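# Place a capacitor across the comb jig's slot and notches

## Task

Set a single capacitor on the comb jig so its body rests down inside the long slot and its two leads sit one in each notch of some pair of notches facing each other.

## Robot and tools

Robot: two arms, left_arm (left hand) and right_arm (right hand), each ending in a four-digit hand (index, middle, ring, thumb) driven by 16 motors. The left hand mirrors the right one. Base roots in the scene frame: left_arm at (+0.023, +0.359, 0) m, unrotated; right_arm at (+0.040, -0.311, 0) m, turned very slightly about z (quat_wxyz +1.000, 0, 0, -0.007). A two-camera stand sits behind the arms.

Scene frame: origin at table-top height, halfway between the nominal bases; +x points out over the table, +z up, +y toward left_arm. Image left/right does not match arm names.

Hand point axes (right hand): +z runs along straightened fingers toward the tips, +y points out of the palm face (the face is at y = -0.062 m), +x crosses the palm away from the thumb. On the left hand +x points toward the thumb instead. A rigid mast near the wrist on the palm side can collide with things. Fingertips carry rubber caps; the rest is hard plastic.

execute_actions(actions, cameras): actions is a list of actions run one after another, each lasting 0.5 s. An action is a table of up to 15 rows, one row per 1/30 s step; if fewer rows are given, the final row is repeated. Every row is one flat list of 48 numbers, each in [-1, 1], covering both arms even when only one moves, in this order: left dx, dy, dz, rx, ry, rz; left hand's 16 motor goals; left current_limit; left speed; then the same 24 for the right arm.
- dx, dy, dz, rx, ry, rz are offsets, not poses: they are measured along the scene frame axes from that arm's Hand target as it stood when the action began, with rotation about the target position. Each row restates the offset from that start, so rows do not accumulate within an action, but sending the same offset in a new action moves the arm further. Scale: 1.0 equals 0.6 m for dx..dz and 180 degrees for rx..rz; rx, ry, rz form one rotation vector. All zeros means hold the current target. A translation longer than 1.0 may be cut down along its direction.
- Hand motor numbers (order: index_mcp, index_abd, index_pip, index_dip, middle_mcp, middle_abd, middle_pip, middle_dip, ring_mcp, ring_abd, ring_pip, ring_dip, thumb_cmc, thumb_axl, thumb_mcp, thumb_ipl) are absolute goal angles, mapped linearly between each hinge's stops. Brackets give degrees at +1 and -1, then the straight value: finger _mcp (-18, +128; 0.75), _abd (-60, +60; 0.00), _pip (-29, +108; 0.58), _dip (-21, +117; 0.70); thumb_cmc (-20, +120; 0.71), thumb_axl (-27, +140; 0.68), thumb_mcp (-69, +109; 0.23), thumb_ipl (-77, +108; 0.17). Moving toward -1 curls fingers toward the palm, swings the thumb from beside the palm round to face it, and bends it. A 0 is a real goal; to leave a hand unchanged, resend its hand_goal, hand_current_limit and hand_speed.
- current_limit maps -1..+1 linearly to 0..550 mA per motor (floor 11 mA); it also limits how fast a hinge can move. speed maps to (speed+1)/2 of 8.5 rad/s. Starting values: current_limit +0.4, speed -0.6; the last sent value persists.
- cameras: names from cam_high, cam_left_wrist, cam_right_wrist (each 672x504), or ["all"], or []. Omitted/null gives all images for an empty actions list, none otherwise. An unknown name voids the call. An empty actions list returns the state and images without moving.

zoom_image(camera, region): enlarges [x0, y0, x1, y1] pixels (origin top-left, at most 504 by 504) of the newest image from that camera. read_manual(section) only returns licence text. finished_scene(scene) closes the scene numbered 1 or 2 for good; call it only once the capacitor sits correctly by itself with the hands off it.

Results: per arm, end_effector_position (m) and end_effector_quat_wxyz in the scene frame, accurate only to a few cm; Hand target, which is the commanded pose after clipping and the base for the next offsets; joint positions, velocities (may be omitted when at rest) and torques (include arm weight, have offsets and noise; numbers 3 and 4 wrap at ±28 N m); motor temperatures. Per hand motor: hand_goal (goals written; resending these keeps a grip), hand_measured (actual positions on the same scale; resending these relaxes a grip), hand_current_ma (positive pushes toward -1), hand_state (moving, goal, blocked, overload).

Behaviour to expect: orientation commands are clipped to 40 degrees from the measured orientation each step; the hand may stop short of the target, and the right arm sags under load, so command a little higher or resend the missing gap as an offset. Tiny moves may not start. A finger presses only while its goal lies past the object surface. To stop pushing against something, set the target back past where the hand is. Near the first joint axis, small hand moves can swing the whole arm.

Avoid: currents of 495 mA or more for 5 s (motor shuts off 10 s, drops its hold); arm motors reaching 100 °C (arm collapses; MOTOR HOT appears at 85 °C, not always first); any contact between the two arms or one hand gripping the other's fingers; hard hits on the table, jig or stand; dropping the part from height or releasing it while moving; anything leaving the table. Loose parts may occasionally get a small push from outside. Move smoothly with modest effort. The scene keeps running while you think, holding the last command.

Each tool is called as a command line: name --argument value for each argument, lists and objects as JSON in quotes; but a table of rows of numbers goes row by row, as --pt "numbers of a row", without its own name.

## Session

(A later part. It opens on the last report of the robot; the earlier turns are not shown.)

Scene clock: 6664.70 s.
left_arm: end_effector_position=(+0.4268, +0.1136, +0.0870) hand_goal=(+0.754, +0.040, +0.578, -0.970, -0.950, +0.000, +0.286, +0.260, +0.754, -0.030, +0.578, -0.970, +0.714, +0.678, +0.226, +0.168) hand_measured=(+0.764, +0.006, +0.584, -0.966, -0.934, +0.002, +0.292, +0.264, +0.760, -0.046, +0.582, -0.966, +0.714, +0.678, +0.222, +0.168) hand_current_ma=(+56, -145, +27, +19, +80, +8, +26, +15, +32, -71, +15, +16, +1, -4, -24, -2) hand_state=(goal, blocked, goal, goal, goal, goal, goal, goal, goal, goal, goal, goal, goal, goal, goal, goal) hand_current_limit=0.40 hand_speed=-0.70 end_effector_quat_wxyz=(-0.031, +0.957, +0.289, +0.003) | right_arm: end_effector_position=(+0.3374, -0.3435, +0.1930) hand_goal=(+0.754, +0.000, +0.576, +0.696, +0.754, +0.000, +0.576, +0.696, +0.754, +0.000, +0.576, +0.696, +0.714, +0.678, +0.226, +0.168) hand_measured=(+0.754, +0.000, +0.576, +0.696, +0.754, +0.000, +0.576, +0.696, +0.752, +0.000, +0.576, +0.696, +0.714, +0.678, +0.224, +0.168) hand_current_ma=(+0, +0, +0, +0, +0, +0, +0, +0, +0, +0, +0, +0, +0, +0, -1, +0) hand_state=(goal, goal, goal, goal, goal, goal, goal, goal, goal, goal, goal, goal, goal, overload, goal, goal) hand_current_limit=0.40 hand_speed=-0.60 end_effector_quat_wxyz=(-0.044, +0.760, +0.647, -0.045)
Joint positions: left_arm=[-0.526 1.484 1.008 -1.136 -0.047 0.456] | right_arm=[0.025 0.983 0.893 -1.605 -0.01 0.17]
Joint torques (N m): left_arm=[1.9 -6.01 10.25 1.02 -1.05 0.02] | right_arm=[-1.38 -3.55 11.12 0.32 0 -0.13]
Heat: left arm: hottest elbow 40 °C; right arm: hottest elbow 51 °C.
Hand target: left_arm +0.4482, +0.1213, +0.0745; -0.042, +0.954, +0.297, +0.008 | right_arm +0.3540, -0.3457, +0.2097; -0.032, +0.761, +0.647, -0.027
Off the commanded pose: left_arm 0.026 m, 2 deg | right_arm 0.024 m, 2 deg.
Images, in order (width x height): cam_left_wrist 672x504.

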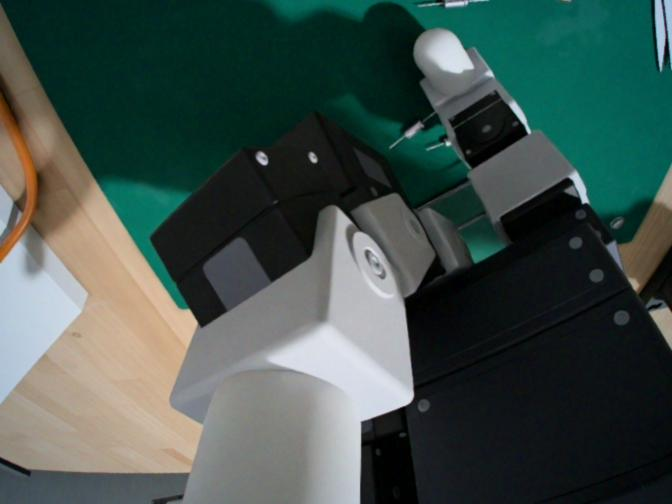

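execute_actions --actions '[[[0.026,0.017,0,0,0,0,0.753,0.04,0.577,-0.97,-0.95,0,0.285,0.26,0.753,-0.03,0.577,-0.97,0.714,0.678,0.226,0.168,0.4,-0.7,0,0,0,0,0,0,0.754,0,0.576,0.696,0.754,0,0.576,0.696,0.754,0,0.576,0.696,0.714,0.678,0.226,0.168,0.4,-0.6]]]' --cameras '["cam_left_wrist"]'

zoom_image --camera "cam_left_wrist" --region '[350, 60, 470, 170]'

Scene clock: 6681.97 s.
left_arm: end_effector_position=(+0.4431, +0.1237, +0.0873) hand_goal=(+0.754, +0.040, +0.578, -0.970, -0.950, +0.000, +0.286, +0.260, +0.754, -0.030, +0.578, -0.970, +0.714, +0.678, +0.226, +0.168) hand_measured=(+0.766, +0.006, +0.584, -0.966, -0.934, +0.002, +0.292, +0.264, +0.760, -0.048, +0.582, -0.966, +0.714, +0.678, +0.222, +0.168) hand_current_ma=(+63, -145, +30, +19, +80, +8, +26, +15, +33, -80, +15, +16, +1, -4, -24, -2) hand_state=(goal, blocked, goal, goal, goal, goal, goal, goal, goal, goal, goal, goal, goal, goal, goal, goal) hand_current_limit=0.40 hand_speed=-0.70 end_effector_quat_wxyz=(-0.031, +0.956, +0.291, +0.004) | right_arm: end_effector_position=(+0.3374, -0.3435, +0.1930) hand_goal=(+0.754, +0.000, +0.576, +0.696, +0.754, +0.000, +0.576, +0.696, +0.754, +0.000, +0.576, +0.696, +0.714, +0.678, +0.226, +0.168) hand_measured=(+0.754, +0.000, +0.576, +0.696, +0.754, +0.000, +0.576, +0.696, +0.752, +0.000, +0.576, +0.696, +0.714, +0.678, +0.224, +0.168) hand_current_ma=(+0, +0, +0, +0, +0, +0, +0, +0, +0, +0, +0, +0, +0, +0, -1, +0) hand_state=(goal, goal, goal, goal, goal, goal, goal, goal, goal, goal, goal, goal, goal, overload, goal, goal) hand_current_limit=0.40 hand_speed=-0.60 end_effector_quat_wxyz=(-0.044, +0.760, +0.647, -0.045)
Joint positions: left_arm=[-0.485 1.506 1.033 -1.136 -0.049 0.494] | right_arm=[0.025 0.983 0.893 -1.605 -0.01 0.17]
Joint torques (N m): left_arm=[1.67 -6.42 10.36 0.95 -1.03 0.05] | right_arm=[-1.9 -3.43 11.18 0.34 -0.02 -0.11]
Heat: left arm: hottest elbow 40 °C; right arm: hottest elbow 51 °C.
Hand target: left_arm +0.4637, +0.1315, +0.0745; -0.042, +0.954, +0.297, +0.008 | right_arm +0.3540, -0.3457, +0.2097; -0.032, +0.761, +0.647, -0.027
Off the commanded pose: left_arm 0.026 m, 2 deg | right_arm 0.024 m, 2 deg.
Images, in order (width x height): cam_left_wrist 672x504.

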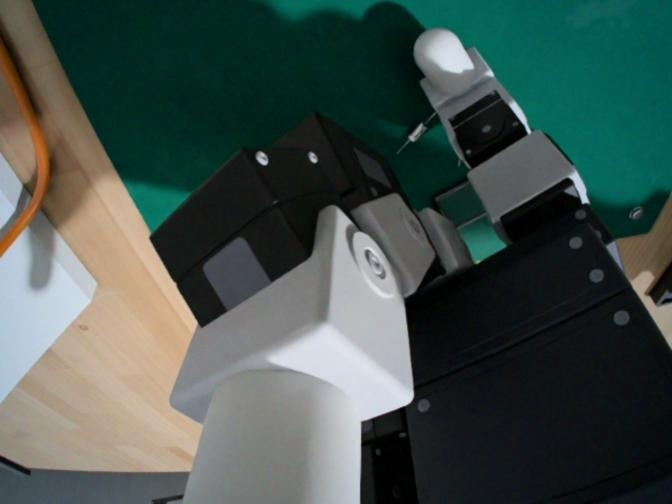

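Scaled by 4.200 from the camera's 672x504 image, which has a finer 960x720 frame.

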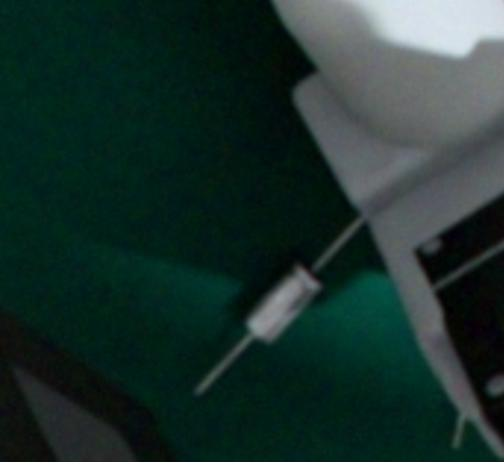

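execute_actions --actions '[[[-0.0395,-0.0108,0.209,0,0,0,0.753,0,0.577,-0.97,-0.95,0,0.285,0.26,0.753,0,0.577,-0.97,0.714,0.678,0.226,0.168,0.4,-0.6,0,0,0,0,0,0,0.754,0,0.576,0.696,0.754,0,0.576,0.696,0.754,0,0.576,0.696,0.714,0.678,0.226,0.168,0.4,-0.6]],[[-0.1058,0.0781,0,-0.0108,-0.0098,0.1985,0.2,0,0.4,-0.3,-0.6,0,0.4,0.2,0.4,0,0.577,-0.5,0.714,0.678,0.226,0.168,0.4,-0.5,0,0,0,0,0,0,0.754,0,0.576,0.696,0.754,0,0.576,0.696,0.754,0,0.576,0.696,0.714,0.678,0.226,0.168,0.4,-0.6]],[[-0.1058,0.0781,0,-0.0108,-0.0098,0.1985,-0.95,0,0.285,0.26,-0.0685,0,0.577,0.0435,-0.0685,0,0.577,0.0435,0.714,0.678,0.226,0.168,0.4,-0.5,0,0,0,0,0,0,0.754,0,0.576,0.696,0.754,0,0.576,0.696,0.754,0,0.576,0.696,0.714,0.678,0.226,0.168,0.4,-0.6]]]' --cameras '["cam_left_wrist","cam_high"]'

Scene clock: 6742.63 s.
left_arm: end_effector_position=(+0.3106, +0.2246, +0.1993) hand_goal=(-0.950, +0.000, +0.286, +0.260, -0.068, +0.000, +0.578, +0.044, -0.068, +0.000, +0.578, +0.044, +0.714, +0.678, +0.226, +0.168) hand_measured=(-0.928, +0.000, +0.292, +0.258, -0.064, +0.002, +0.578, +0.048, -0.052, -0.002, +0.580, +0.042, +0.712, +0.678, +0.222, +0.168) hand_current_ma=(+113, -2, +27, -14, +24, +8, +0, +19, +82, -9, +9, -11, -8, -4, -24, -2) hand_state=(blocked, goal, goal, goal, goal, goal, goal, goal, goal, goal, goal, goal, goal, goal, goal, goal) hand_current_limit=0.40 hand_speed=-0.50 end_effector_quat_wxyz=(-0.002, +0.604, +0.797, -0.006) | right_arm: end_effector_position=(+0.3374, -0.3435, +0.1930) hand_goal=(+0.754, +0.000, +0.576, +0.696, +0.754, +0.000, +0.576, +0.696, +0.754, +0.000, +0.576, +0.696, +0.714, +0.678, +0.226, +0.168) hand_measured=(+0.754, +0.000, +0.576, +0.696, +0.754, +0.000, +0.576, +0.696, +0.752, +0.000, +0.576, +0.696, +0.714, +0.678, +0.224, +0.168) hand_current_ma=(+0, +0, +0, +0, +0, +0, +0, +0, +0, +0, +0, +0, +0, +0, -1, +0) hand_state=(goal, goal, goal, goal, goal, goal, goal, goal, goal, goal, goal, goal, goal, overload, goal, goal) hand_current_limit=0.40 hand_speed=-0.60 end_effector_quat_wxyz=(-0.044, +0.760, +0.647, -0.045)
Joint positions: left_arm=[-0.693 1.069 0.945 -1.45 0.012 -0.968] | right_arm=[0.025 0.983 0.893 -1.605 -0.01 0.17]
Joint torques (N m): left_arm=[-1.2 -4.07 9.89 0.62 -0.42 -0.18] | right_arm=[-1.61 -3.43 11.07 0.39 -0.02 -0.08]
Heat: left arm: hottest elbow 42 °C; right arm: hottest elbow 51 °C.
Hand target: left_arm +0.3132, +0.2187, +0.2001; +0.000, +0.601, +0.799, +0.001 | right_arm +0.3540, -0.3457, +0.2097; -0.032, +0.761, +0.647, -0.027
Off the commanded pose: left_arm 0.006 m, 1 deg | right_arm 0.024 m, 2 deg.
Images, in order (width x height): cam_high 672x504, cam_left_wrist 672x504.

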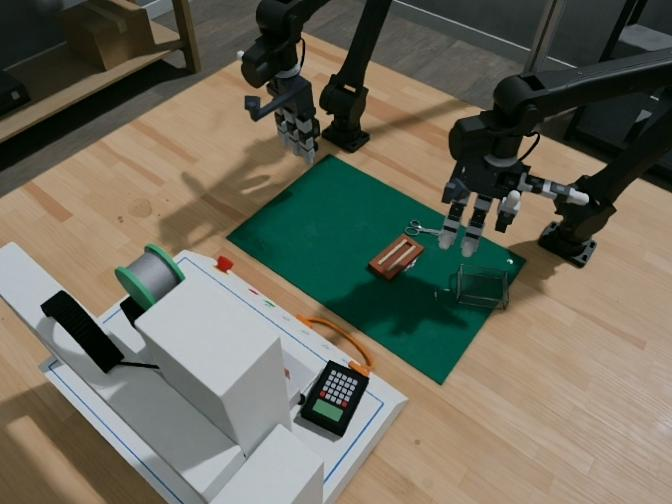

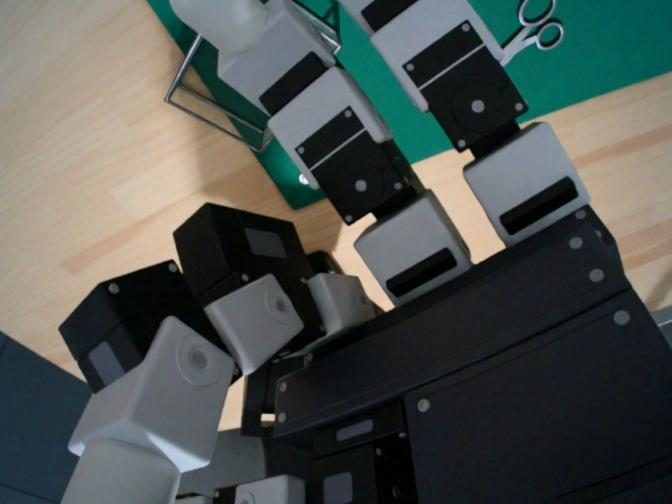

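zoom_image --camera "cam_high" --region '[390, 230, 510, 320]'

zoom_image --camera "cam_left_wrist" --region '[200, 0, 450, 180]'

Scaled by 4.200 from the camera's 672x504 image, which has a finer 960x720 frame.

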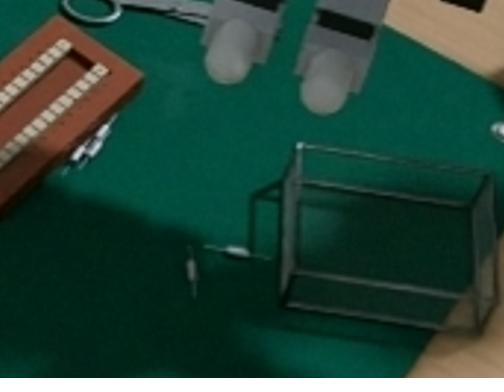

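Scaled by 2.016 from the camera's 672x504 image, which has a finer 960x720 frame.

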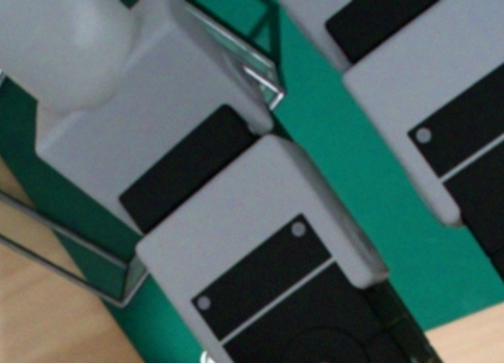

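execute_actions --actions '[[[0.113,0.047,-0.06,0,0,0.1278,-0.95,0,0.285,0.26,-0.0685,0,0.577,0.0435,-0.0685,0,0.577,0.0435,0.714,0.678,0.226,0.168,0.4,-0.5,0,0,0,0,0,0,0.754,0,0.576,0.696,0.754,0,0.576,0.696,0.754,0,0.576,0.696,0.714,0.678,0.226,0.168,0.4,-0.6]],[[0,0,-0.073,0,0,0,-0.95,0,0.285,0.26,-0.0685,0,0.577,0.0435,-0.0685,0,0.577,0.0435,0.714,0.678,0.226,0.168,0.4,-0.5,0,0,0,0,0,0,0.754,0,0.576,0.696,0.754,0,0.576,0.696,0.754,0,0.576,0.696,0.714,0.678,0.226,0.168,0.4,-0.6]]]' --cameras '["cam_left_wrist","cam_high"]'

zoom_image --camera "cam_left_wrist" --region '[200, 0, 450, 180]'

zoom_image --camera "cam_high" --region '[390, 230, 510, 320]'

Scene clock: 6824.60 s.
left_arm: end_effector_position=(+0.3783, +0.2430, +0.1255) hand_goal=(-0.950, +0.000, +0.286, +0.260, -0.068, +0.000, +0.578, +0.044, -0.068, +0.000, +0.578, +0.044, +0.714, +0.678, +0.226, +0.168) hand_measured=(-0.934, +0.000, +0.290, +0.258, -0.062, +0.002, +0.578, +0.048, -0.052, -0.002, +0.580, +0.042, +0.712, +0.678, +0.222, +0.168) hand_current_ma=(+88, -2, +24, -14, +27, +8, +0, +18, +81, -9, +9, -11, -6, -4, -24, -2) hand_state=(goal, goal, goal, goal, goal, goal, goal, goal, goal, goal, goal, goal, goal, goal, goal, goal) hand_current_limit=0.40 hand_speed=-0.50 end_effector_quat_wxyz=(+0.004, +0.439, +0.898, -0.001) | right_arm: end_effector_position=(+0.3374, -0.3435, +0.1930) hand_goal=(+0.754, +0.000, +0.576, +0.696, +0.754, +0.000, +0.576, +0.696, +0.754, +0.000, +0.576, +0.696, +0.714, +0.678, +0.226, +0.168) hand_measured=(+0.754, +0.000, +0.576, +0.696, +0.754, +0.000, +0.576, +0.696, +0.752, +0.000, +0.576, +0.696, +0.714, +0.678, +0.224, +0.168) hand_current_ma=(+0, +0, +0, +0, +0, +0, +0, +0, +0, +0, +0, +0, +0, +0, -1, +0) hand_state=(goal, goal, goal, goal, goal, goal, goal, goal, goal, goal, goal, goal, goal, overload, goal, goal) hand_current_limit=0.40 hand_speed=-0.60 end_effector_quat_wxyz=(-0.044, +0.760, +0.647, -0.045)
Joint positions: left_arm=[-0.55 1.331 0.952 -1.184 0.002 -1.211] | right_arm=[0.025 0.983 0.893 -1.605 -0.01 0.17]
Joint torques (N m): left_arm=[0.62 -6.83 8.66 0.57 -0.46 -0.18] | right_arm=[-1.9 -3.25 11.08 0.42 -0.02 -0.11]
Heat: left arm: hottest elbow 41 °C; right arm: hottest elbow 51 °C.
Hand target: left_arm +0.3809, +0.2470, +0.1201; +0.000, +0.429, +0.903, +0.001 | right_arm +0.3540, -0.3457, +0.2097; -0.032, +0.761, +0.647, -0.027
Off the commanded pose: left_arm 0.007 m, 1 deg | right_arm 0.024 m, 2 deg.
Images, in order (width x height): cam_high 672x504, cam_left_wrist 672x504.

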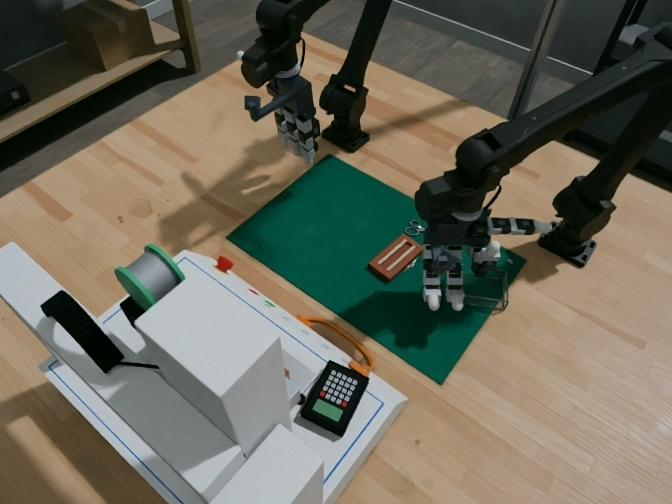

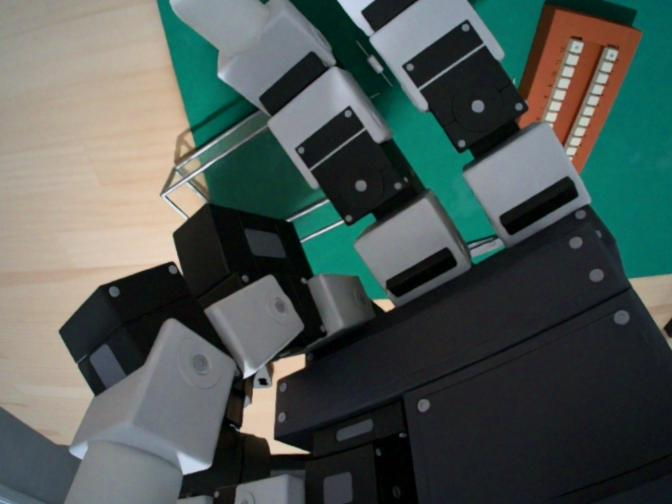

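Scaled by 2.016 from the camera's 672x504 image, which has a finer 960x720 frame.

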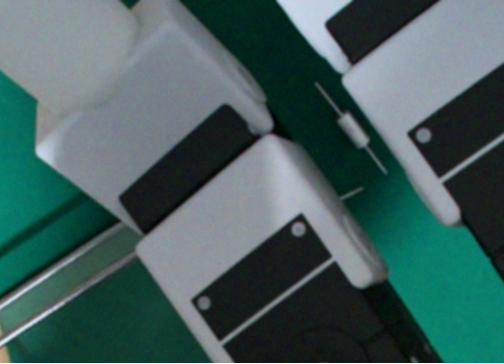

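Scaled by 4.200 from the camera's 672x504 image, which has a finer 960x720 frame.

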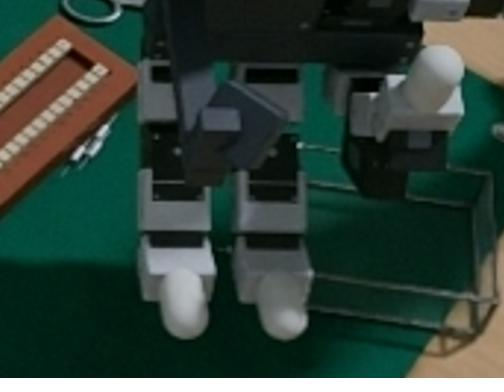

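execute_actions --actions '[[[-0.072,-0.0393,0,0,0,0.022,-0.95,0,0.285,0.26,-0.0685,0,0.577,0.0435,-0.0685,0,0.577,0.0435,0.714,0.678,0.226,0.168,0.4,-0.5,0,0,0,0,0,0,0.754,0,0.576,0.696,0.754,0,0.576,0.696,0.754,0,0.576,0.696,0.714,0.678,0.226,0.168,0.4,-0.6]],[[0,0,-0.055,0,0,0,-0.95,0,0.285,0.26,-0.0685,0,0.577,0.0435,-0.0685,0,0.577,0.0435,0.714,0.678,0.226,0.168,0.4,-0.5,0,0,0,0,0,0,0.754,0,0.576,0.696,0.754,0,0.576,0.696,0.754,0,0.576,0.696,0.714,0.678,0.226,0.168,0.4,-0.6]]]' --cameras '["cam_left_wrist","cam_high"]'

zoom_image --camera "cam_left_wrist" --region '[260, 0, 460, 130]'

zoom_image --camera "cam_high" --region '[390, 230, 510, 320]'

Scene clock: 6853.93 s.
left_arm: end_effector_position=(+0.3389, +0.2277, +0.0927) hand_goal=(-0.950, +0.000, +0.286, +0.260, -0.068, +0.000, +0.578, +0.044, -0.068, +0.000, +0.578, +0.044, +0.714, +0.678, +0.226, +0.168) hand_measured=(-0.934, +0.000, +0.290, +0.258, -0.062, +0.002, +0.578, +0.048, -0.054, -0.002, +0.580, +0.042, +0.712, +0.678, +0.222, +0.168) hand_current_ma=(+88, -2, +24, -14, +30, +8, +0, +18, +75, -9, +9, -11, -6, -4, -24, -2) hand_state=(goal, goal, goal, goal, goal, goal, goal, goal, goal, goal, goal, goal, goal, goal, goal, goal) hand_current_limit=0.40 hand_speed=-0.50 end_effector_quat_wxyz=(+0.004, +0.397, +0.918, -0.002) | right_arm: end_effector_position=(+0.3374, -0.3435, +0.1930) hand_goal=(+0.754, +0.000, +0.576, +0.696, +0.754, +0.000, +0.576, +0.696, +0.754, +0.000, +0.576, +0.696, +0.714, +0.678, +0.226, +0.168) hand_measured=(+0.754, +0.000, +0.576, +0.696, +0.754, +0.000, +0.576, +0.696, +0.752, +0.000, +0.576, +0.696, +0.714, +0.678, +0.224, +0.168) hand_current_ma=(+0, +0, +0, +0, +0, +0, +0, +0, +0, +0, +0, +0, +0, +0, -1, +0) hand_state=(goal, goal, goal, goal, goal, goal, goal, goal, goal, goal, goal, goal, goal, overload, goal, goal) hand_current_limit=0.40 hand_speed=-0.60 end_effector_quat_wxyz=(-0.044, +0.760, +0.647, -0.045)
Joint positions: left_arm=[-0.65 1.328 0.855 -1.088 0.002 -1.405] | right_arm=[0.025 0.983 0.893 -1.605 -0.01 0.17]
Joint torques (N m): left_arm=[-1.14 -6.24 8.2 0.66 -0.45 -0.19] | right_arm=[-1.61 -3.37 11.12 0.44 0 -0.1]
Heat: left arm: hottest elbow 40 °C; right arm: hottest elbow 51 °C.
Hand target: left_arm +0.3377, +0.2233, +0.0871; +0.000, +0.398, +0.917, +0.001 | right_arm +0.3540, -0.3457, +0.2097; -0.032, +0.761, +0.647, -0.027
Off the commanded pose: left_arm 0.007 m, 1 deg | right_arm 0.024 m, 2 deg.
Images, in order (width x height): cam_high 672x504, cam_left_wrist 672x504.

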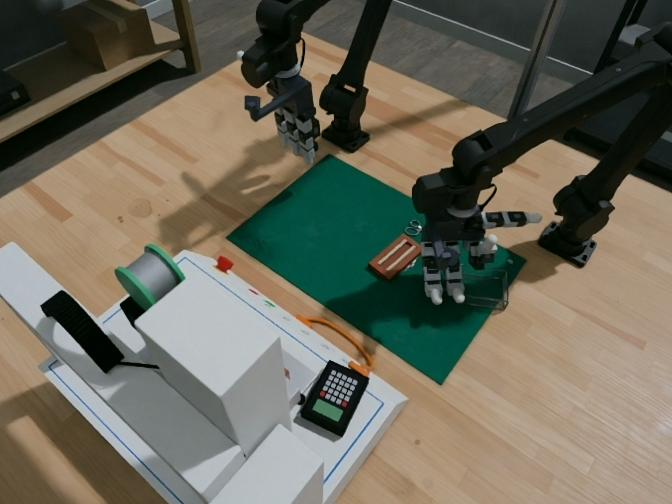

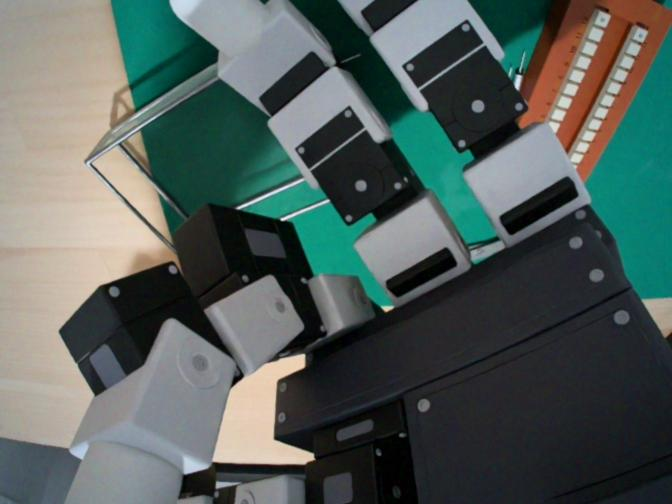

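Scaled by 2.520 from the camera's 672x504 image, which has a finer 960x720 frame.

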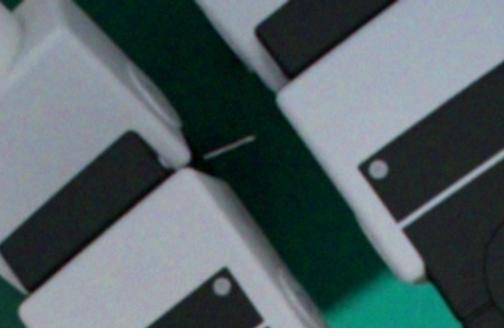

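Scaled by 4.200 from the camera's 672x504 image, which has a finer 960x720 frame.

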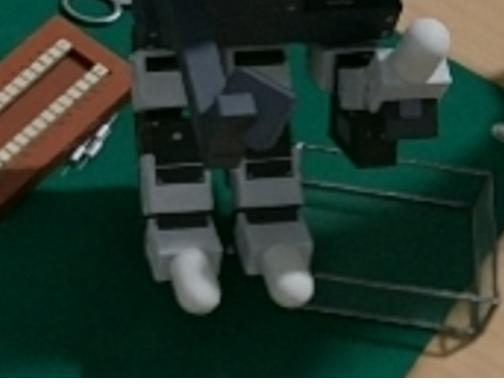

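zoom_image --camera "cam_left_wrist" --region '[320, 0, 400, 70]'

zoom_image --camera "cam_high" --region '[425, 260, 465, 310]'

Scaled by 6.300 from the camera's 672x504 image, which has a finer 960x720 frame.

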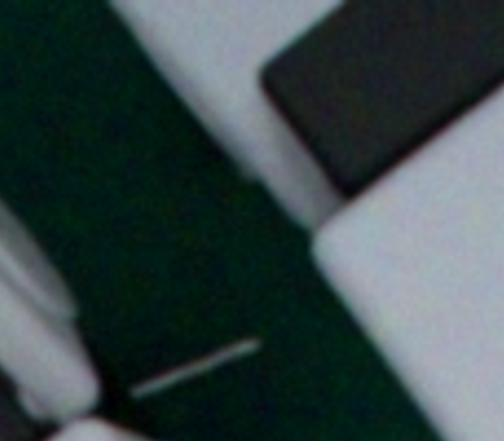

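Scaled by 10.080 from the camera's 672x504 image, which has a finer 960x720 frame.

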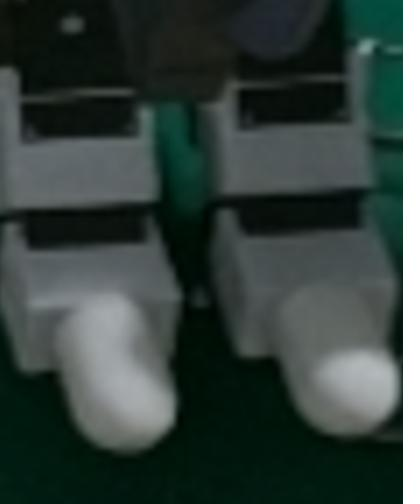

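execute_actions --actions '[[[-0.0072,-0.0157,0,0,0,0,-0.95,0,0.285,0.26,-0.0685,0,0.577,0.0435,-0.0685,0,0.577,0.0435,0.714,0.678,0.226,0.168,0.4,-0.5,0,0,0,0,0,0,0.754,0,0.576,0.696,0.754,0,0.576,0.696,0.754,0,0.576,0.696,0.714,0.678,0.226,0.168,0.4,-0.6]],[[0,0,-0.02,0,0,0,-0.95,0,0.285,0.26,-0.0685,0,0.577,0.0435,-0.0685,0,0.577,0.0435,0.714,0.678,0.226,0.168,0.4,-0.5,0,0,0,0,0,0,0.754,0,0.576,0.696,0.754,0,0.576,0.696,0.754,0,0.576,0.696,0.714,0.678,0.226,0.168,0.4,-0.6]]]' --cameras '["cam_left_wrist","cam_high"]'

zoom_image --camera "cam_left_wrist" --region '[320, 0, 420, 90]'

zoom_image --camera "cam_high" --region '[415, 260, 465, 310]'

Scene clock: 6915.57 s.
left_arm: end_effector_position=(+0.3354, +0.2177, +0.0811) hand_goal=(-0.950, +0.000, +0.286, +0.260, -0.068, +0.000, +0.578, +0.044, -0.068, +0.000, +0.578, +0.044, +0.714, +0.678, +0.226, +0.168) hand_measured=(-0.934, +0.000, +0.290, +0.258, -0.062, +0.002, +0.578, +0.048, -0.054, -0.002, +0.580, +0.042, +0.712, +0.678, +0.222, +0.168) hand_current_ma=(+88, -2, +24, -14, +30, +8, +0, +18, +75, -9, +9, -11, -6, -4, -24, -2) hand_state=(goal, goal, goal, goal, goal, goal, goal, goal, goal, goal, goal, goal, goal, goal, goal, goal) hand_current_limit=0.40 hand_speed=-0.50 end_effector_quat_wxyz=(+0.005, +0.397, +0.918, -0.002) | right_arm: end_effector_position=(+0.3374, -0.3435, +0.1930) hand_goal=(+0.754, +0.000, +0.576, +0.696, +0.754, +0.000, +0.576, +0.696, +0.754, +0.000, +0.576, +0.696, +0.714, +0.678, +0.226, +0.168) hand_measured=(+0.754, +0.000, +0.576, +0.696, +0.754, +0.000, +0.576, +0.696, +0.752, +0.000, +0.576, +0.696, +0.714, +0.678, +0.224, +0.168) hand_current_ma=(+0, +0, +0, +0, +0, +0, +0, +0, +0, +0, +0, +0, +0, +0, -1, +0) hand_state=(goal, goal, goal, goal, goal, goal, goal, goal, goal, goal, goal, goal, goal, overload, goal, goal) hand_current_limit=0.40 hand_speed=-0.60 end_effector_quat_wxyz=(-0.044, +0.760, +0.647, -0.045)
Joint positions: left_arm=[-0.68 1.353 0.844 -1.051 0.001 -1.435] | right_arm=[0.025 0.983 0.893 -1.605 -0.01 0.17]
Joint torques (N m): left_arm=[-1.08 -6.53 7.94 0.51 -0.4 -0.17] | right_arm=[-1.96 -3.43 11.03 0.42 -0.02 -0.11]
Heat: left arm: hottest elbow 39 °C; right arm: hottest elbow 51 °C.
Hand target: left_arm +0.3335, +0.2139, +0.0752; +0.000, +0.398, +0.917, +0.001 | right_arm +0.3540, -0.3457, +0.2097; -0.032, +0.761, +0.647, -0.027
Off the commanded pose: left_arm 0.007 m, 1 deg | right_arm 0.024 m, 2 deg.
Images, in order (width x height): cam_high 672x504, cam_left_wrist 672x504.

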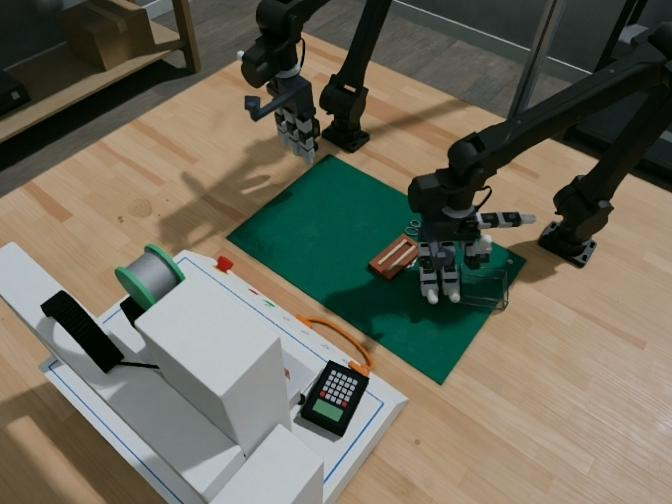

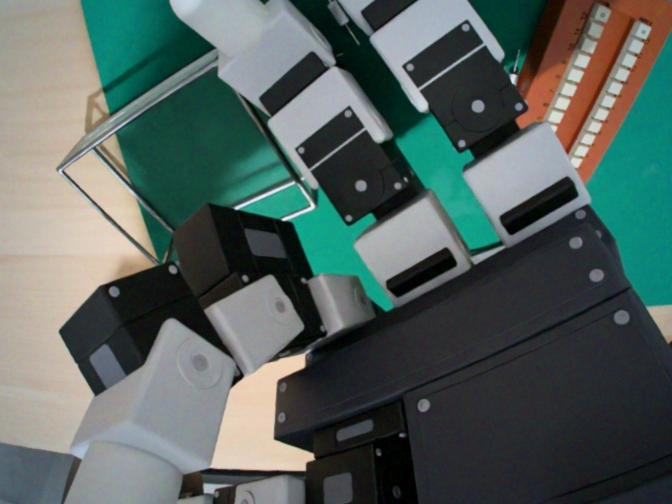

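Scaled by 5.040 from the camera's 672x504 image, which has a finer 960x720 frame.

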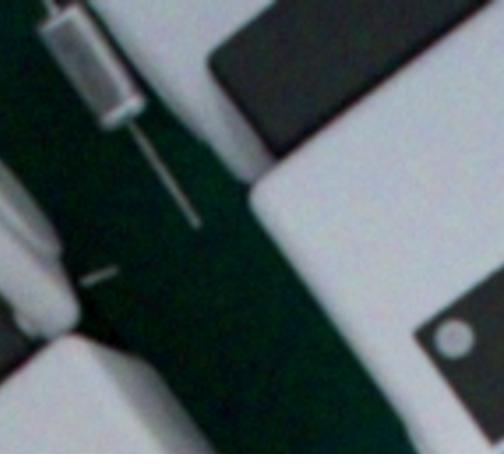

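Scaled by 10.080 from the camera's 672x504 image, which has a finer 960x720 frame.

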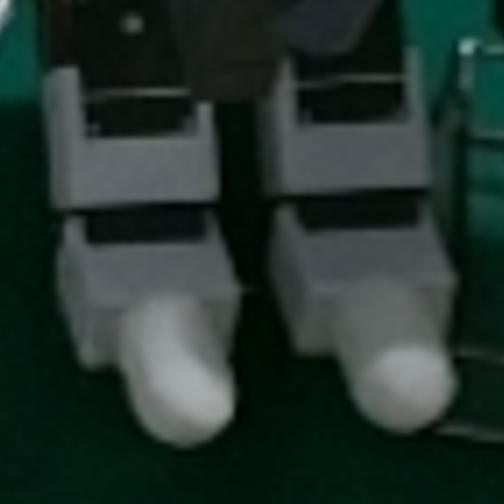

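execute_actions --actions '[[[-0.0077,0.0035,-0.019,0,0,0,-0.95,0,0.285,0.26,-0.0685,0,0.577,0.0435,-0.0685,0,0.577,0.0435,0.714,0.678,0.226,0.168,0.4,-0.5,0,0,0,0,0,0,0.754,0,0.576,0.696,0.754,0,0.576,0.696,0.754,0,0.576,0.696,0.714,0.678,0.226,0.168,0.4,-0.6]]]' --cameras '["cam_left_wrist","cam_high"]'

zoom_image --camera "cam_left_wrist" --region '[320, 0, 420, 90]'

Scene clock: 6938.50 s.
left_arm: end_effector_position=(+0.3316, +0.2198, +0.0703) hand_goal=(-0.950, +0.000, +0.286, +0.260, -0.068, +0.000, +0.578, +0.044, -0.068, +0.000, +0.578, +0.044, +0.714, +0.678, +0.226, +0.168) hand_measured=(-0.934, +0.000, +0.290, +0.258, -0.062, -0.004, +0.578, +0.048, -0.054, -0.002, +0.580, +0.042, +0.712, +0.678, +0.222, +0.168) hand_current_ma=(+88, -2, +24, -14, +30, -16, +0, +16, +75, -9, +9, -11, -6, -4, -24, -2) hand_state=(goal, goal, goal, goal, goal, goal, goal, goal, goal, goal, goal, goal, goal, goal, goal, goal) hand_current_limit=0.40 hand_speed=-0.50 end_effector_quat_wxyz=(+0.006, +0.396, +0.918, -0.002) | right_arm: end_effector_position=(+0.3374, -0.3435, +0.1930) hand_goal=(+0.754, +0.000, +0.576, +0.696, +0.754, +0.000, +0.576, +0.696, +0.754, +0.000, +0.576, +0.696, +0.714, +0.678, +0.226, +0.168) hand_measured=(+0.754, +0.000, +0.576, +0.696, +0.754, +0.000, +0.576, +0.696, +0.752, +0.000, +0.576, +0.696, +0.714, +0.678, +0.224, +0.168) hand_current_ma=(+0, +0, +0, +0, +0, +0, +0, +0, +0, +0, +0, +0, +0, +0, -1, +0) hand_state=(goal, goal, goal, goal, goal, goal, goal, goal, goal, goal, goal, goal, goal, overload, goal, goal) hand_current_limit=0.40 hand_speed=-0.60 end_effector_quat_wxyz=(-0.044, +0.760, +0.647, -0.045)
Joint positions: left_arm=[-0.682 1.358 0.816 -1.016 0.001 -1.439] | right_arm=[0.025 0.983 0.893 -1.605 -0.01 0.17]
Joint torques (N m): left_arm=[-1.26 -6.3 7.66 0.46 -0.4 -0.19] | right_arm=[-1.9 -3.37 11.1 0.43 -0.01 -0.08]
Heat: left arm: hottest elbow 39 °C; right arm: hottest elbow 51 °C.
Hand target: left_arm +0.3287, +0.2161, +0.0636; +0.000, +0.398, +0.917, +0.001 | right_arm +0.3540, -0.3457, +0.2097; -0.032, +0.761, +0.647, -0.027
Off the commanded pose: left_arm 0.008 m, 1 deg | right_arm 0.024 m, 2 deg.
Images, in order (width x height): cam_high 672x504, cam_left_wrist 672x504.

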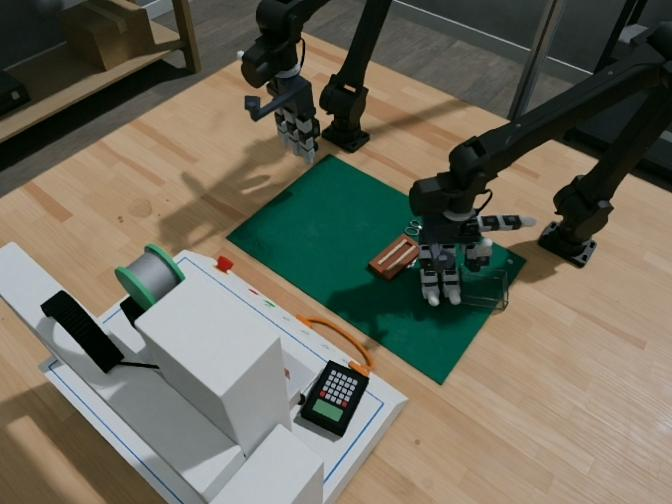

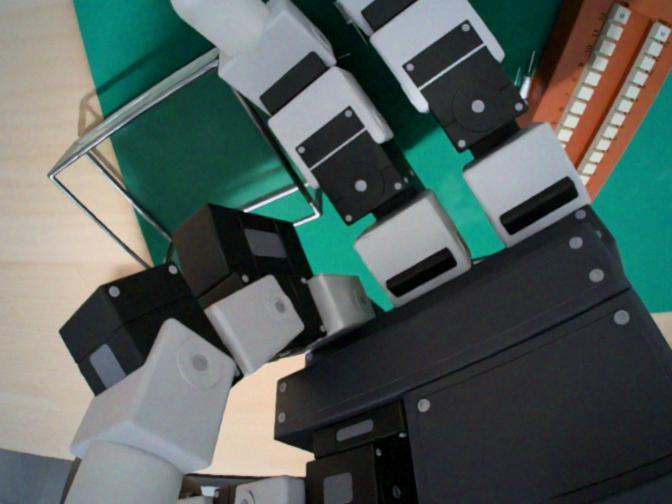

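Scaled by 5.040 from the camera's 672x504 image, which has a finer 960x720 frame.

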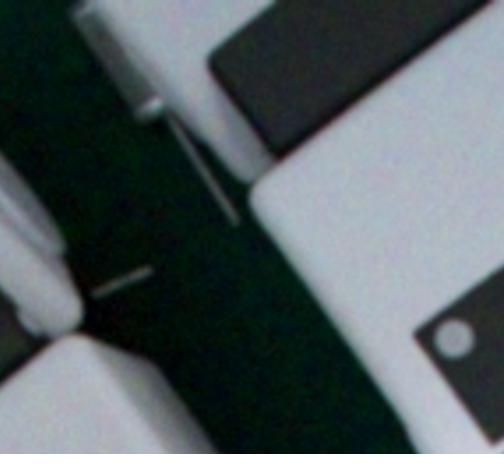

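execute_actions --actions '[[[-0.003,-0.003,-0.011,0,0,0,-0.95,0,0.285,0.26,-0.0685,0,0.577,0.0435,-0.0685,0,0.577,0.0435,0.714,0.678,0.226,0.168,0.4,-0.5,0,0,0,0,0,0,0.754,0,0.576,0.696,0.754,0,0.576,0.696,0.754,0,0.576,0.696,0.714,0.678,0.226,0.168,0.4,-0.6]]]' --cameras '["cam_left_wrist"]'

zoom_image --camera "cam_left_wrist" --region '[320, 0, 420, 90]'

Scene clock: 6954.63 s.
left_arm: end_effector_position=(+0.3299, +0.2179, +0.0637) hand_goal=(-0.950, +0.000, +0.286, +0.260, -0.068, +0.000, +0.578, +0.044, -0.068, +0.000, +0.578, +0.044, +0.714, +0.678, +0.226, +0.168) hand_measured=(-0.934, +0.000, +0.290, +0.258, -0.062, -0.004, +0.578, +0.048, -0.058, -0.002, +0.580, +0.042, +0.712, +0.678, +0.222, +0.168) hand_current_ma=(+88, -2, +24, -14, +30, -15, +0, +16, +55, -6, +9, -11, -6, -4, -24, -2) hand_state=(goal, goal, goal, goal, goal, goal, goal, goal, goal, goal, goal, goal, goal, goal, goal, goal) hand_current_limit=0.40 hand_speed=-0.50 end_effector_quat_wxyz=(+0.006, +0.396, +0.918, -0.002) | right_arm: end_effector_position=(+0.3374, -0.3435, +0.1930) hand_goal=(+0.754, +0.000, +0.576, +0.696, +0.754, +0.000, +0.576, +0.696, +0.754, +0.000, +0.576, +0.696, +0.714, +0.678, +0.226, +0.168) hand_measured=(+0.754, +0.000, +0.576, +0.696, +0.754, +0.000, +0.576, +0.696, +0.752, +0.000, +0.576, +0.696, +0.714, +0.678, +0.224, +0.168) hand_current_ma=(+0, +0, +0, +0, +0, +0, +0, +0, +0, +0, +0, +0, +0, +0, -1, +0) hand_state=(goal, goal, goal, goal, goal, goal, goal, goal, goal, goal, goal, goal, goal, overload, goal, goal) hand_current_limit=0.40 hand_speed=-0.60 end_effector_quat_wxyz=(-0.044, +0.760, +0.647, -0.045)
Joint positions: left_arm=[-0.69 1.368 0.806 -0.996 0.001 -1.446] | right_arm=[0.025 0.983 0.893 -1.605 -0.01 0.17]
Joint torques (N m): left_arm=[-1.32 -6.36 7.58 0.46 -0.4 -0.15] | right_arm=[-2.02 -3.08 11.11 0.42 0 -0.12]
Heat: left arm: hottest elbow 39 °C; right arm: hottest elbow 51 °C.
Hand target: left_arm +0.3270, +0.2142, +0.0571; +0.000, +0.398, +0.917, +0.001 | right_arm +0.3540, -0.3457, +0.2097; -0.032, +0.761, +0.647, -0.027
Off the commanded pose: left_arm 0.008 m, 1 deg | right_arm 0.024 m, 2 deg.
Images, in order (width x height): cam_left_wrist 672x504.

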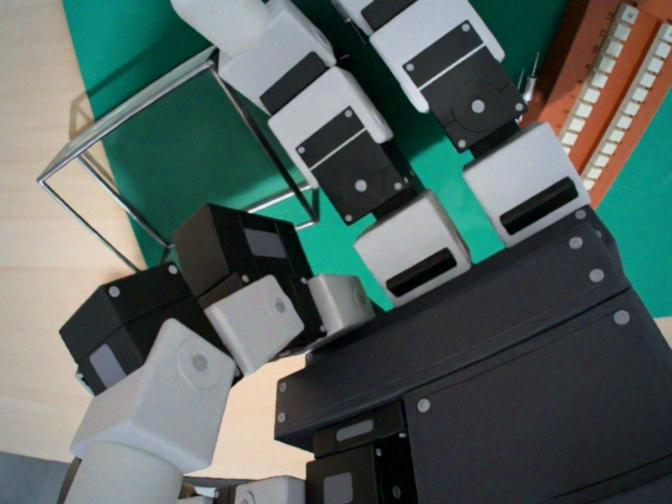

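Scaled by 5.040 from the camera's 672x504 image, which has a finer 960x720 frame.

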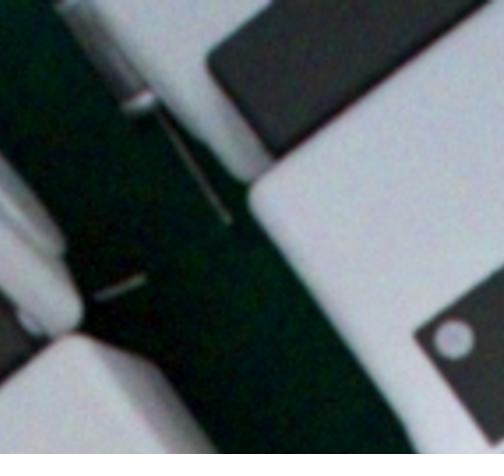

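execute_actions --actions '[[[-0.001,-0.001,-0.006,0,0,0,-0.95,0,0.285,0.26,-0.0685,0,0.577,0.0435,-0.0685,0,0.577,0.0435,0.714,0.678,0.226,0.168,0.4,-0.5,0,0,0,0,0,0,0.754,0,0.576,0.696,0.754,0,0.576,0.696,0.754,0,0.576,0.696,0.714,0.678,0.226,0.168,0.4,-0.6]]]' --cameras '["cam_left_wrist"]'

zoom_image --camera "cam_left_wrist" --region '[320, 0, 420, 90]'

Scene clock: 6967.90 s.
left_arm: end_effector_position=(+0.3305, +0.2164, +0.0622) hand_goal=(-0.950, +0.000, +0.286, +0.260, -0.068, +0.000, +0.578, +0.044, -0.068, +0.000, +0.578, +0.044, +0.714, +0.678, +0.226, +0.168) hand_measured=(-0.934, +0.000, +0.290, +0.258, -0.062, -0.004, +0.578, +0.048, -0.066, +0.000, +0.580, +0.042, +0.712, +0.678, +0.222, +0.168) hand_current_ma=(+88, -2, +24, -14, +30, -13, +0, +16, +14, -1, +9, -11, -6, -4, -24, -2) hand_state=(goal, goal, goal, goal, goal, goal, goal, goal, goal, goal, goal, goal, goal, goal, goal, goal) hand_current_limit=0.40 hand_speed=-0.50 end_effector_quat_wxyz=(+0.009, +0.396, +0.918, -0.003) | right_arm: end_effector_position=(+0.3374, -0.3435, +0.1930) hand_goal=(+0.754, +0.000, +0.576, +0.696, +0.754, +0.000, +0.576, +0.696, +0.754, +0.000, +0.576, +0.696, +0.714, +0.678, +0.226, +0.168) hand_measured=(+0.754, +0.000, +0.576, +0.696, +0.754, +0.000, +0.576, +0.696, +0.752, +0.000, +0.576, +0.696, +0.714, +0.678, +0.224, +0.168) hand_current_ma=(+0, +0, +0, +0, +0, +0, +0, +0, +0, +0, +0, +0, +0, +0, -1, +0) hand_state=(goal, goal, goal, goal, goal, goal, goal, goal, goal, goal, goal, goal, goal, overload, goal, goal) hand_current_limit=0.40 hand_speed=-0.60 end_effector_quat_wxyz=(-0.044, +0.760, +0.647, -0.045)
Joint positions: left_arm=[-0.692 1.371 0.804 -0.986 0 -1.449] | right_arm=[0.025 0.983 0.893 -1.605 -0.01 0.17]
Joint torques (N m): left_arm=[-1.26 -6.07 7.32 0.55 -0.39 -0.15] | right_arm=[-2.08 -3.25 11.15 0.43 -0.04 -0.11]
Heat: left arm: hottest elbow 39 °C; right arm: hottest elbow 51 °C.
Hand target: left_arm +0.3264, +0.2137, +0.0534; +0.000, +0.398, +0.917, +0.001 | right_arm +0.3540, -0.3457, +0.2097; -0.032, +0.761, +0.647, -0.027
Off the commanded pose: left_arm 0.010 m, 1 deg | right_arm 0.024 m, 2 deg.
Images, in order (width x height): cam_left_wrist 672x504.

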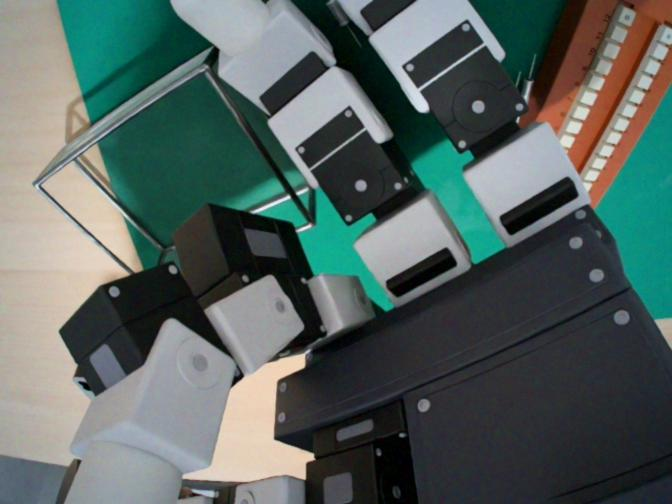

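Scaled by 5.040 from the camera's 672x504 image, which has a finer 960x720 frame.

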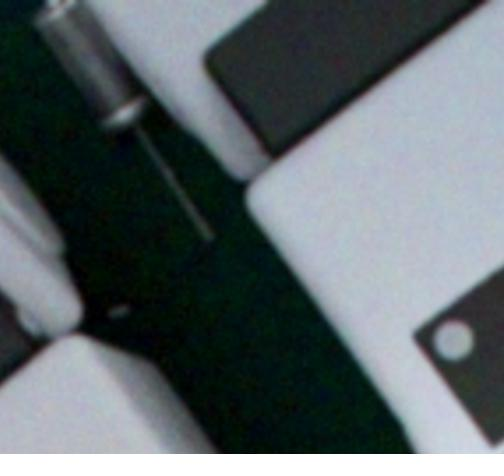

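execute_actions --actions '[[[0,0,0,0,0,0,-0.95,0,0.285,0.26,-0.045,0,0.577,0.0435,-0.066,0,0.577,0.0435,0.714,0.678,0.226,0.168,0.4,-0.8,0,0,0,0,0,0,0.754,0,0.576,0.696,0.754,0,0.576,0.696,0.754,0,0.576,0.696,0.714,0.678,0.226,0.168,0.4,-0.6]]]' --cameras '["cam_left_wrist"]'

zoom_image --camera "cam_left_wrist" --region '[320, 0, 420, 90]'

Scene clock: 6982.50 s.
left_arm: end_effector_position=(+0.3307, +0.2165, +0.0623) hand_goal=(-0.950, +0.000, +0.286, +0.260, -0.044, +0.000, +0.578, +0.044, -0.066, +0.000, +0.578, +0.044, +0.714, +0.678, +0.226, +0.168) hand_measured=(-0.934, +0.000, +0.290, +0.258, -0.058, -0.002, +0.578, +0.048, -0.064, +0.000, +0.580, +0.042, +0.712, +0.678, +0.222, +0.168) hand_current_ma=(+88, -2, +24, -14, -69, -9, -4, +16, +10, -1, +9, -11, -6, -4, -24, -2) hand_state=(goal, goal, goal, goal, goal, goal, goal, goal, goal, goal, goal, goal, goal, goal, goal, goal) hand_current_limit=0.40 hand_speed=-0.80 end_effector_quat_wxyz=(+0.009, +0.396, +0.918, -0.002) | right_arm: end_effector_position=(+0.3374, -0.3435, +0.1930) hand_goal=(+0.754, +0.000, +0.576, +0.696, +0.754, +0.000, +0.576, +0.696, +0.754, +0.000, +0.576, +0.696, +0.714, +0.678, +0.226, +0.168) hand_measured=(+0.754, +0.000, +0.576, +0.696, +0.754, +0.000, +0.576, +0.696, +0.752, +0.000, +0.576, +0.696, +0.714, +0.678, +0.224, +0.168) hand_current_ma=(+0, +0, +0, +0, +0, +0, +0, +0, +0, +0, +0, +0, +0, +0, -1, +0) hand_state=(goal, goal, goal, goal, goal, goal, goal, goal, goal, goal, goal, goal, goal, overload, goal, goal) hand_current_limit=0.40 hand_speed=-0.60 end_effector_quat_wxyz=(-0.044, +0.760, +0.647, -0.045)
Joint positions: left_arm=[-0.692 1.371 0.804 -0.986 -0.001 -1.449] | right_arm=[0.025 0.983 0.893 -1.605 -0.01 0.17]
Joint torques (N m): left_arm=[-1.2 -6.01 7.31 0.55 -0.34 -0.16] | right_arm=[-1.67 -3.25 11.19 0.34 -0.02 -0.1]
Heat: left arm: hottest elbow 39 °C; right arm: hottest elbow 51 °C.
Hand target: left_arm +0.3264, +0.2137, +0.0535; +0.000, +0.398, +0.917, +0.001 | right_arm +0.3540, -0.3457, +0.2097; -0.032, +0.761, +0.647, -0.027
Off the commanded pose: left_arm 0.010 m, 1 deg | right_arm 0.024 m, 2 deg.
Images, in order (width x height): cam_left_wrist 672x504.

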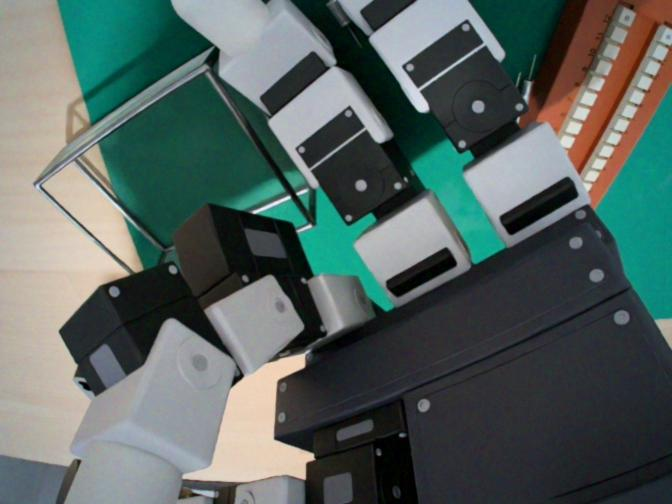

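Scaled by 5.040 from the camera's 672x504 image, which has a finer 960x720 frame.

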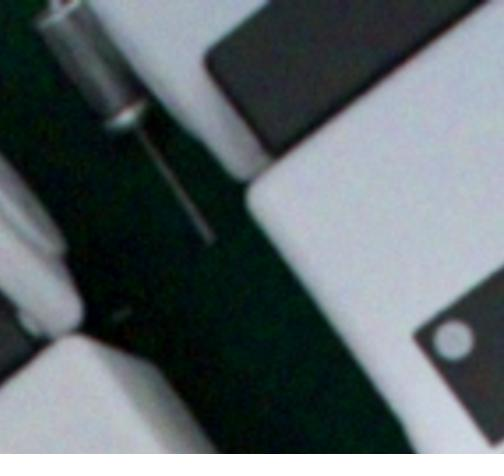

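execute_actions --actions '[[[0,0,0,0,0,0,-0.95,0,0.285,0.26,-0.05,-0.03,0.577,0.0435,-0.066,0.05,0.577,0.0435,0.714,0.678,0.226,0.168,0.4,-0.85,0,0,0,0,0,0,0.754,0,0.576,0.696,0.754,0,0.576,0.696,0.754,0,0.576,0.696,0.714,0.678,0.226,0.168,0.4,-0.6]]]' --cameras '["cam_left_wrist"]'

zoom_image --camera "cam_left_wrist" --region '[320, 0, 420, 90]'

Scene clock: 7000.87 s.
left_arm: end_effector_position=(+0.3308, +0.2164, +0.0623) hand_goal=(-0.950, +0.000, +0.286, +0.260, -0.050, -0.030, +0.578, +0.044, -0.066, +0.050, +0.578, +0.044, +0.714, +0.678, +0.226, +0.168) hand_measured=(-0.934, +0.000, +0.290, +0.258, -0.058, -0.014, +0.578, +0.048, -0.064, +0.036, +0.580, +0.042, +0.712, +0.678, +0.222, +0.168) hand_current_ma=(+88, -2, +24, -14, -37, +70, -4, +16, +10, -58, +8, -11, -6, -4, -24, -2) hand_state=(goal, goal, goal, goal, goal, goal, goal, goal, goal, goal, goal, goal, goal, goal, goal, goal) hand_current_limit=0.40 hand_speed=-0.85 end_effector_quat_wxyz=(+0.009, +0.396, +0.918, -0.002) | right_arm: end_effector_position=(+0.3374, -0.3435, +0.1930) hand_goal=(+0.754, +0.000, +0.576, +0.696, +0.754, +0.000, +0.576, +0.696, +0.754, +0.000, +0.576, +0.696, +0.714, +0.678, +0.226, +0.168) hand_measured=(+0.754, +0.000, +0.576, +0.696, +0.754, +0.000, +0.576, +0.696, +0.752, +0.000, +0.576, +0.696, +0.714, +0.678, +0.224, +0.168) hand_current_ma=(+0, +0, +0, +0, +0, +0, +0, +0, +0, +0, +0, +0, +0, +0, -1, +0) hand_state=(goal, goal, goal, goal, goal, goal, goal, goal, goal, goal, goal, goal, goal, overload, goal, goal) hand_current_limit=0.40 hand_speed=-0.60 end_effector_quat_wxyz=(-0.044, +0.760, +0.647, -0.045)
Joint positions: left_arm=[-0.692 1.371 0.804 -0.985 -0.001 -1.45] | right_arm=[0.025 0.983 0.893 -1.605 -0.01 0.17]
Joint torques (N m): left_arm=[-1.2 -6.07 7.3 0.54 -0.34 -0.16] | right_arm=[-1.44 -3.25 11.08 0.46 -0.03 -0.11]
Heat: left arm: hottest elbow 39 °C; right arm: hottest elbow 51 °C.
Hand target: left_arm +0.3263, +0.2137, +0.0534; +0.000, +0.398, +0.917, +0.001 | right_arm +0.3540, -0.3457, +0.2097; -0.032, +0.761, +0.647, -0.027
Off the commanded pose: left_arm 0.010 m, 1 deg | right_arm 0.024 m, 2 deg.
Images, in order (width x height): cam_left_wrist 672x504.

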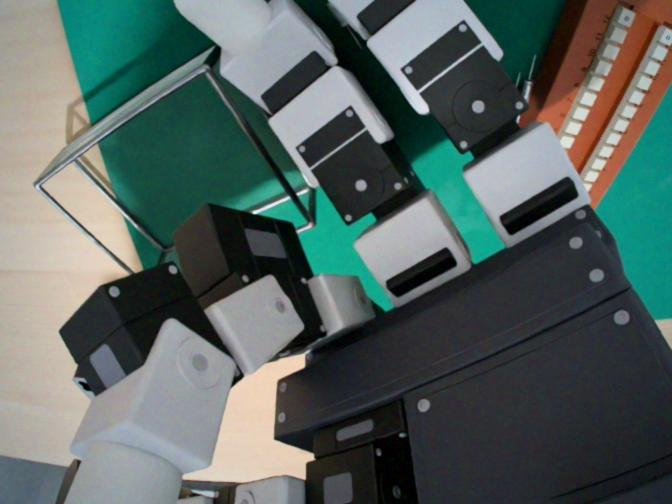

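Scaled by 5.040 from the camera's 672x504 image, which has a finer 960x720 frame.

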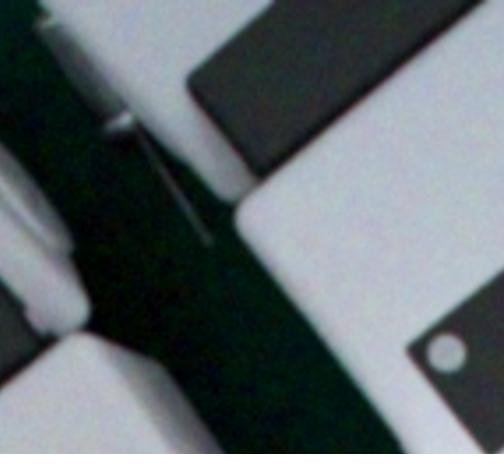

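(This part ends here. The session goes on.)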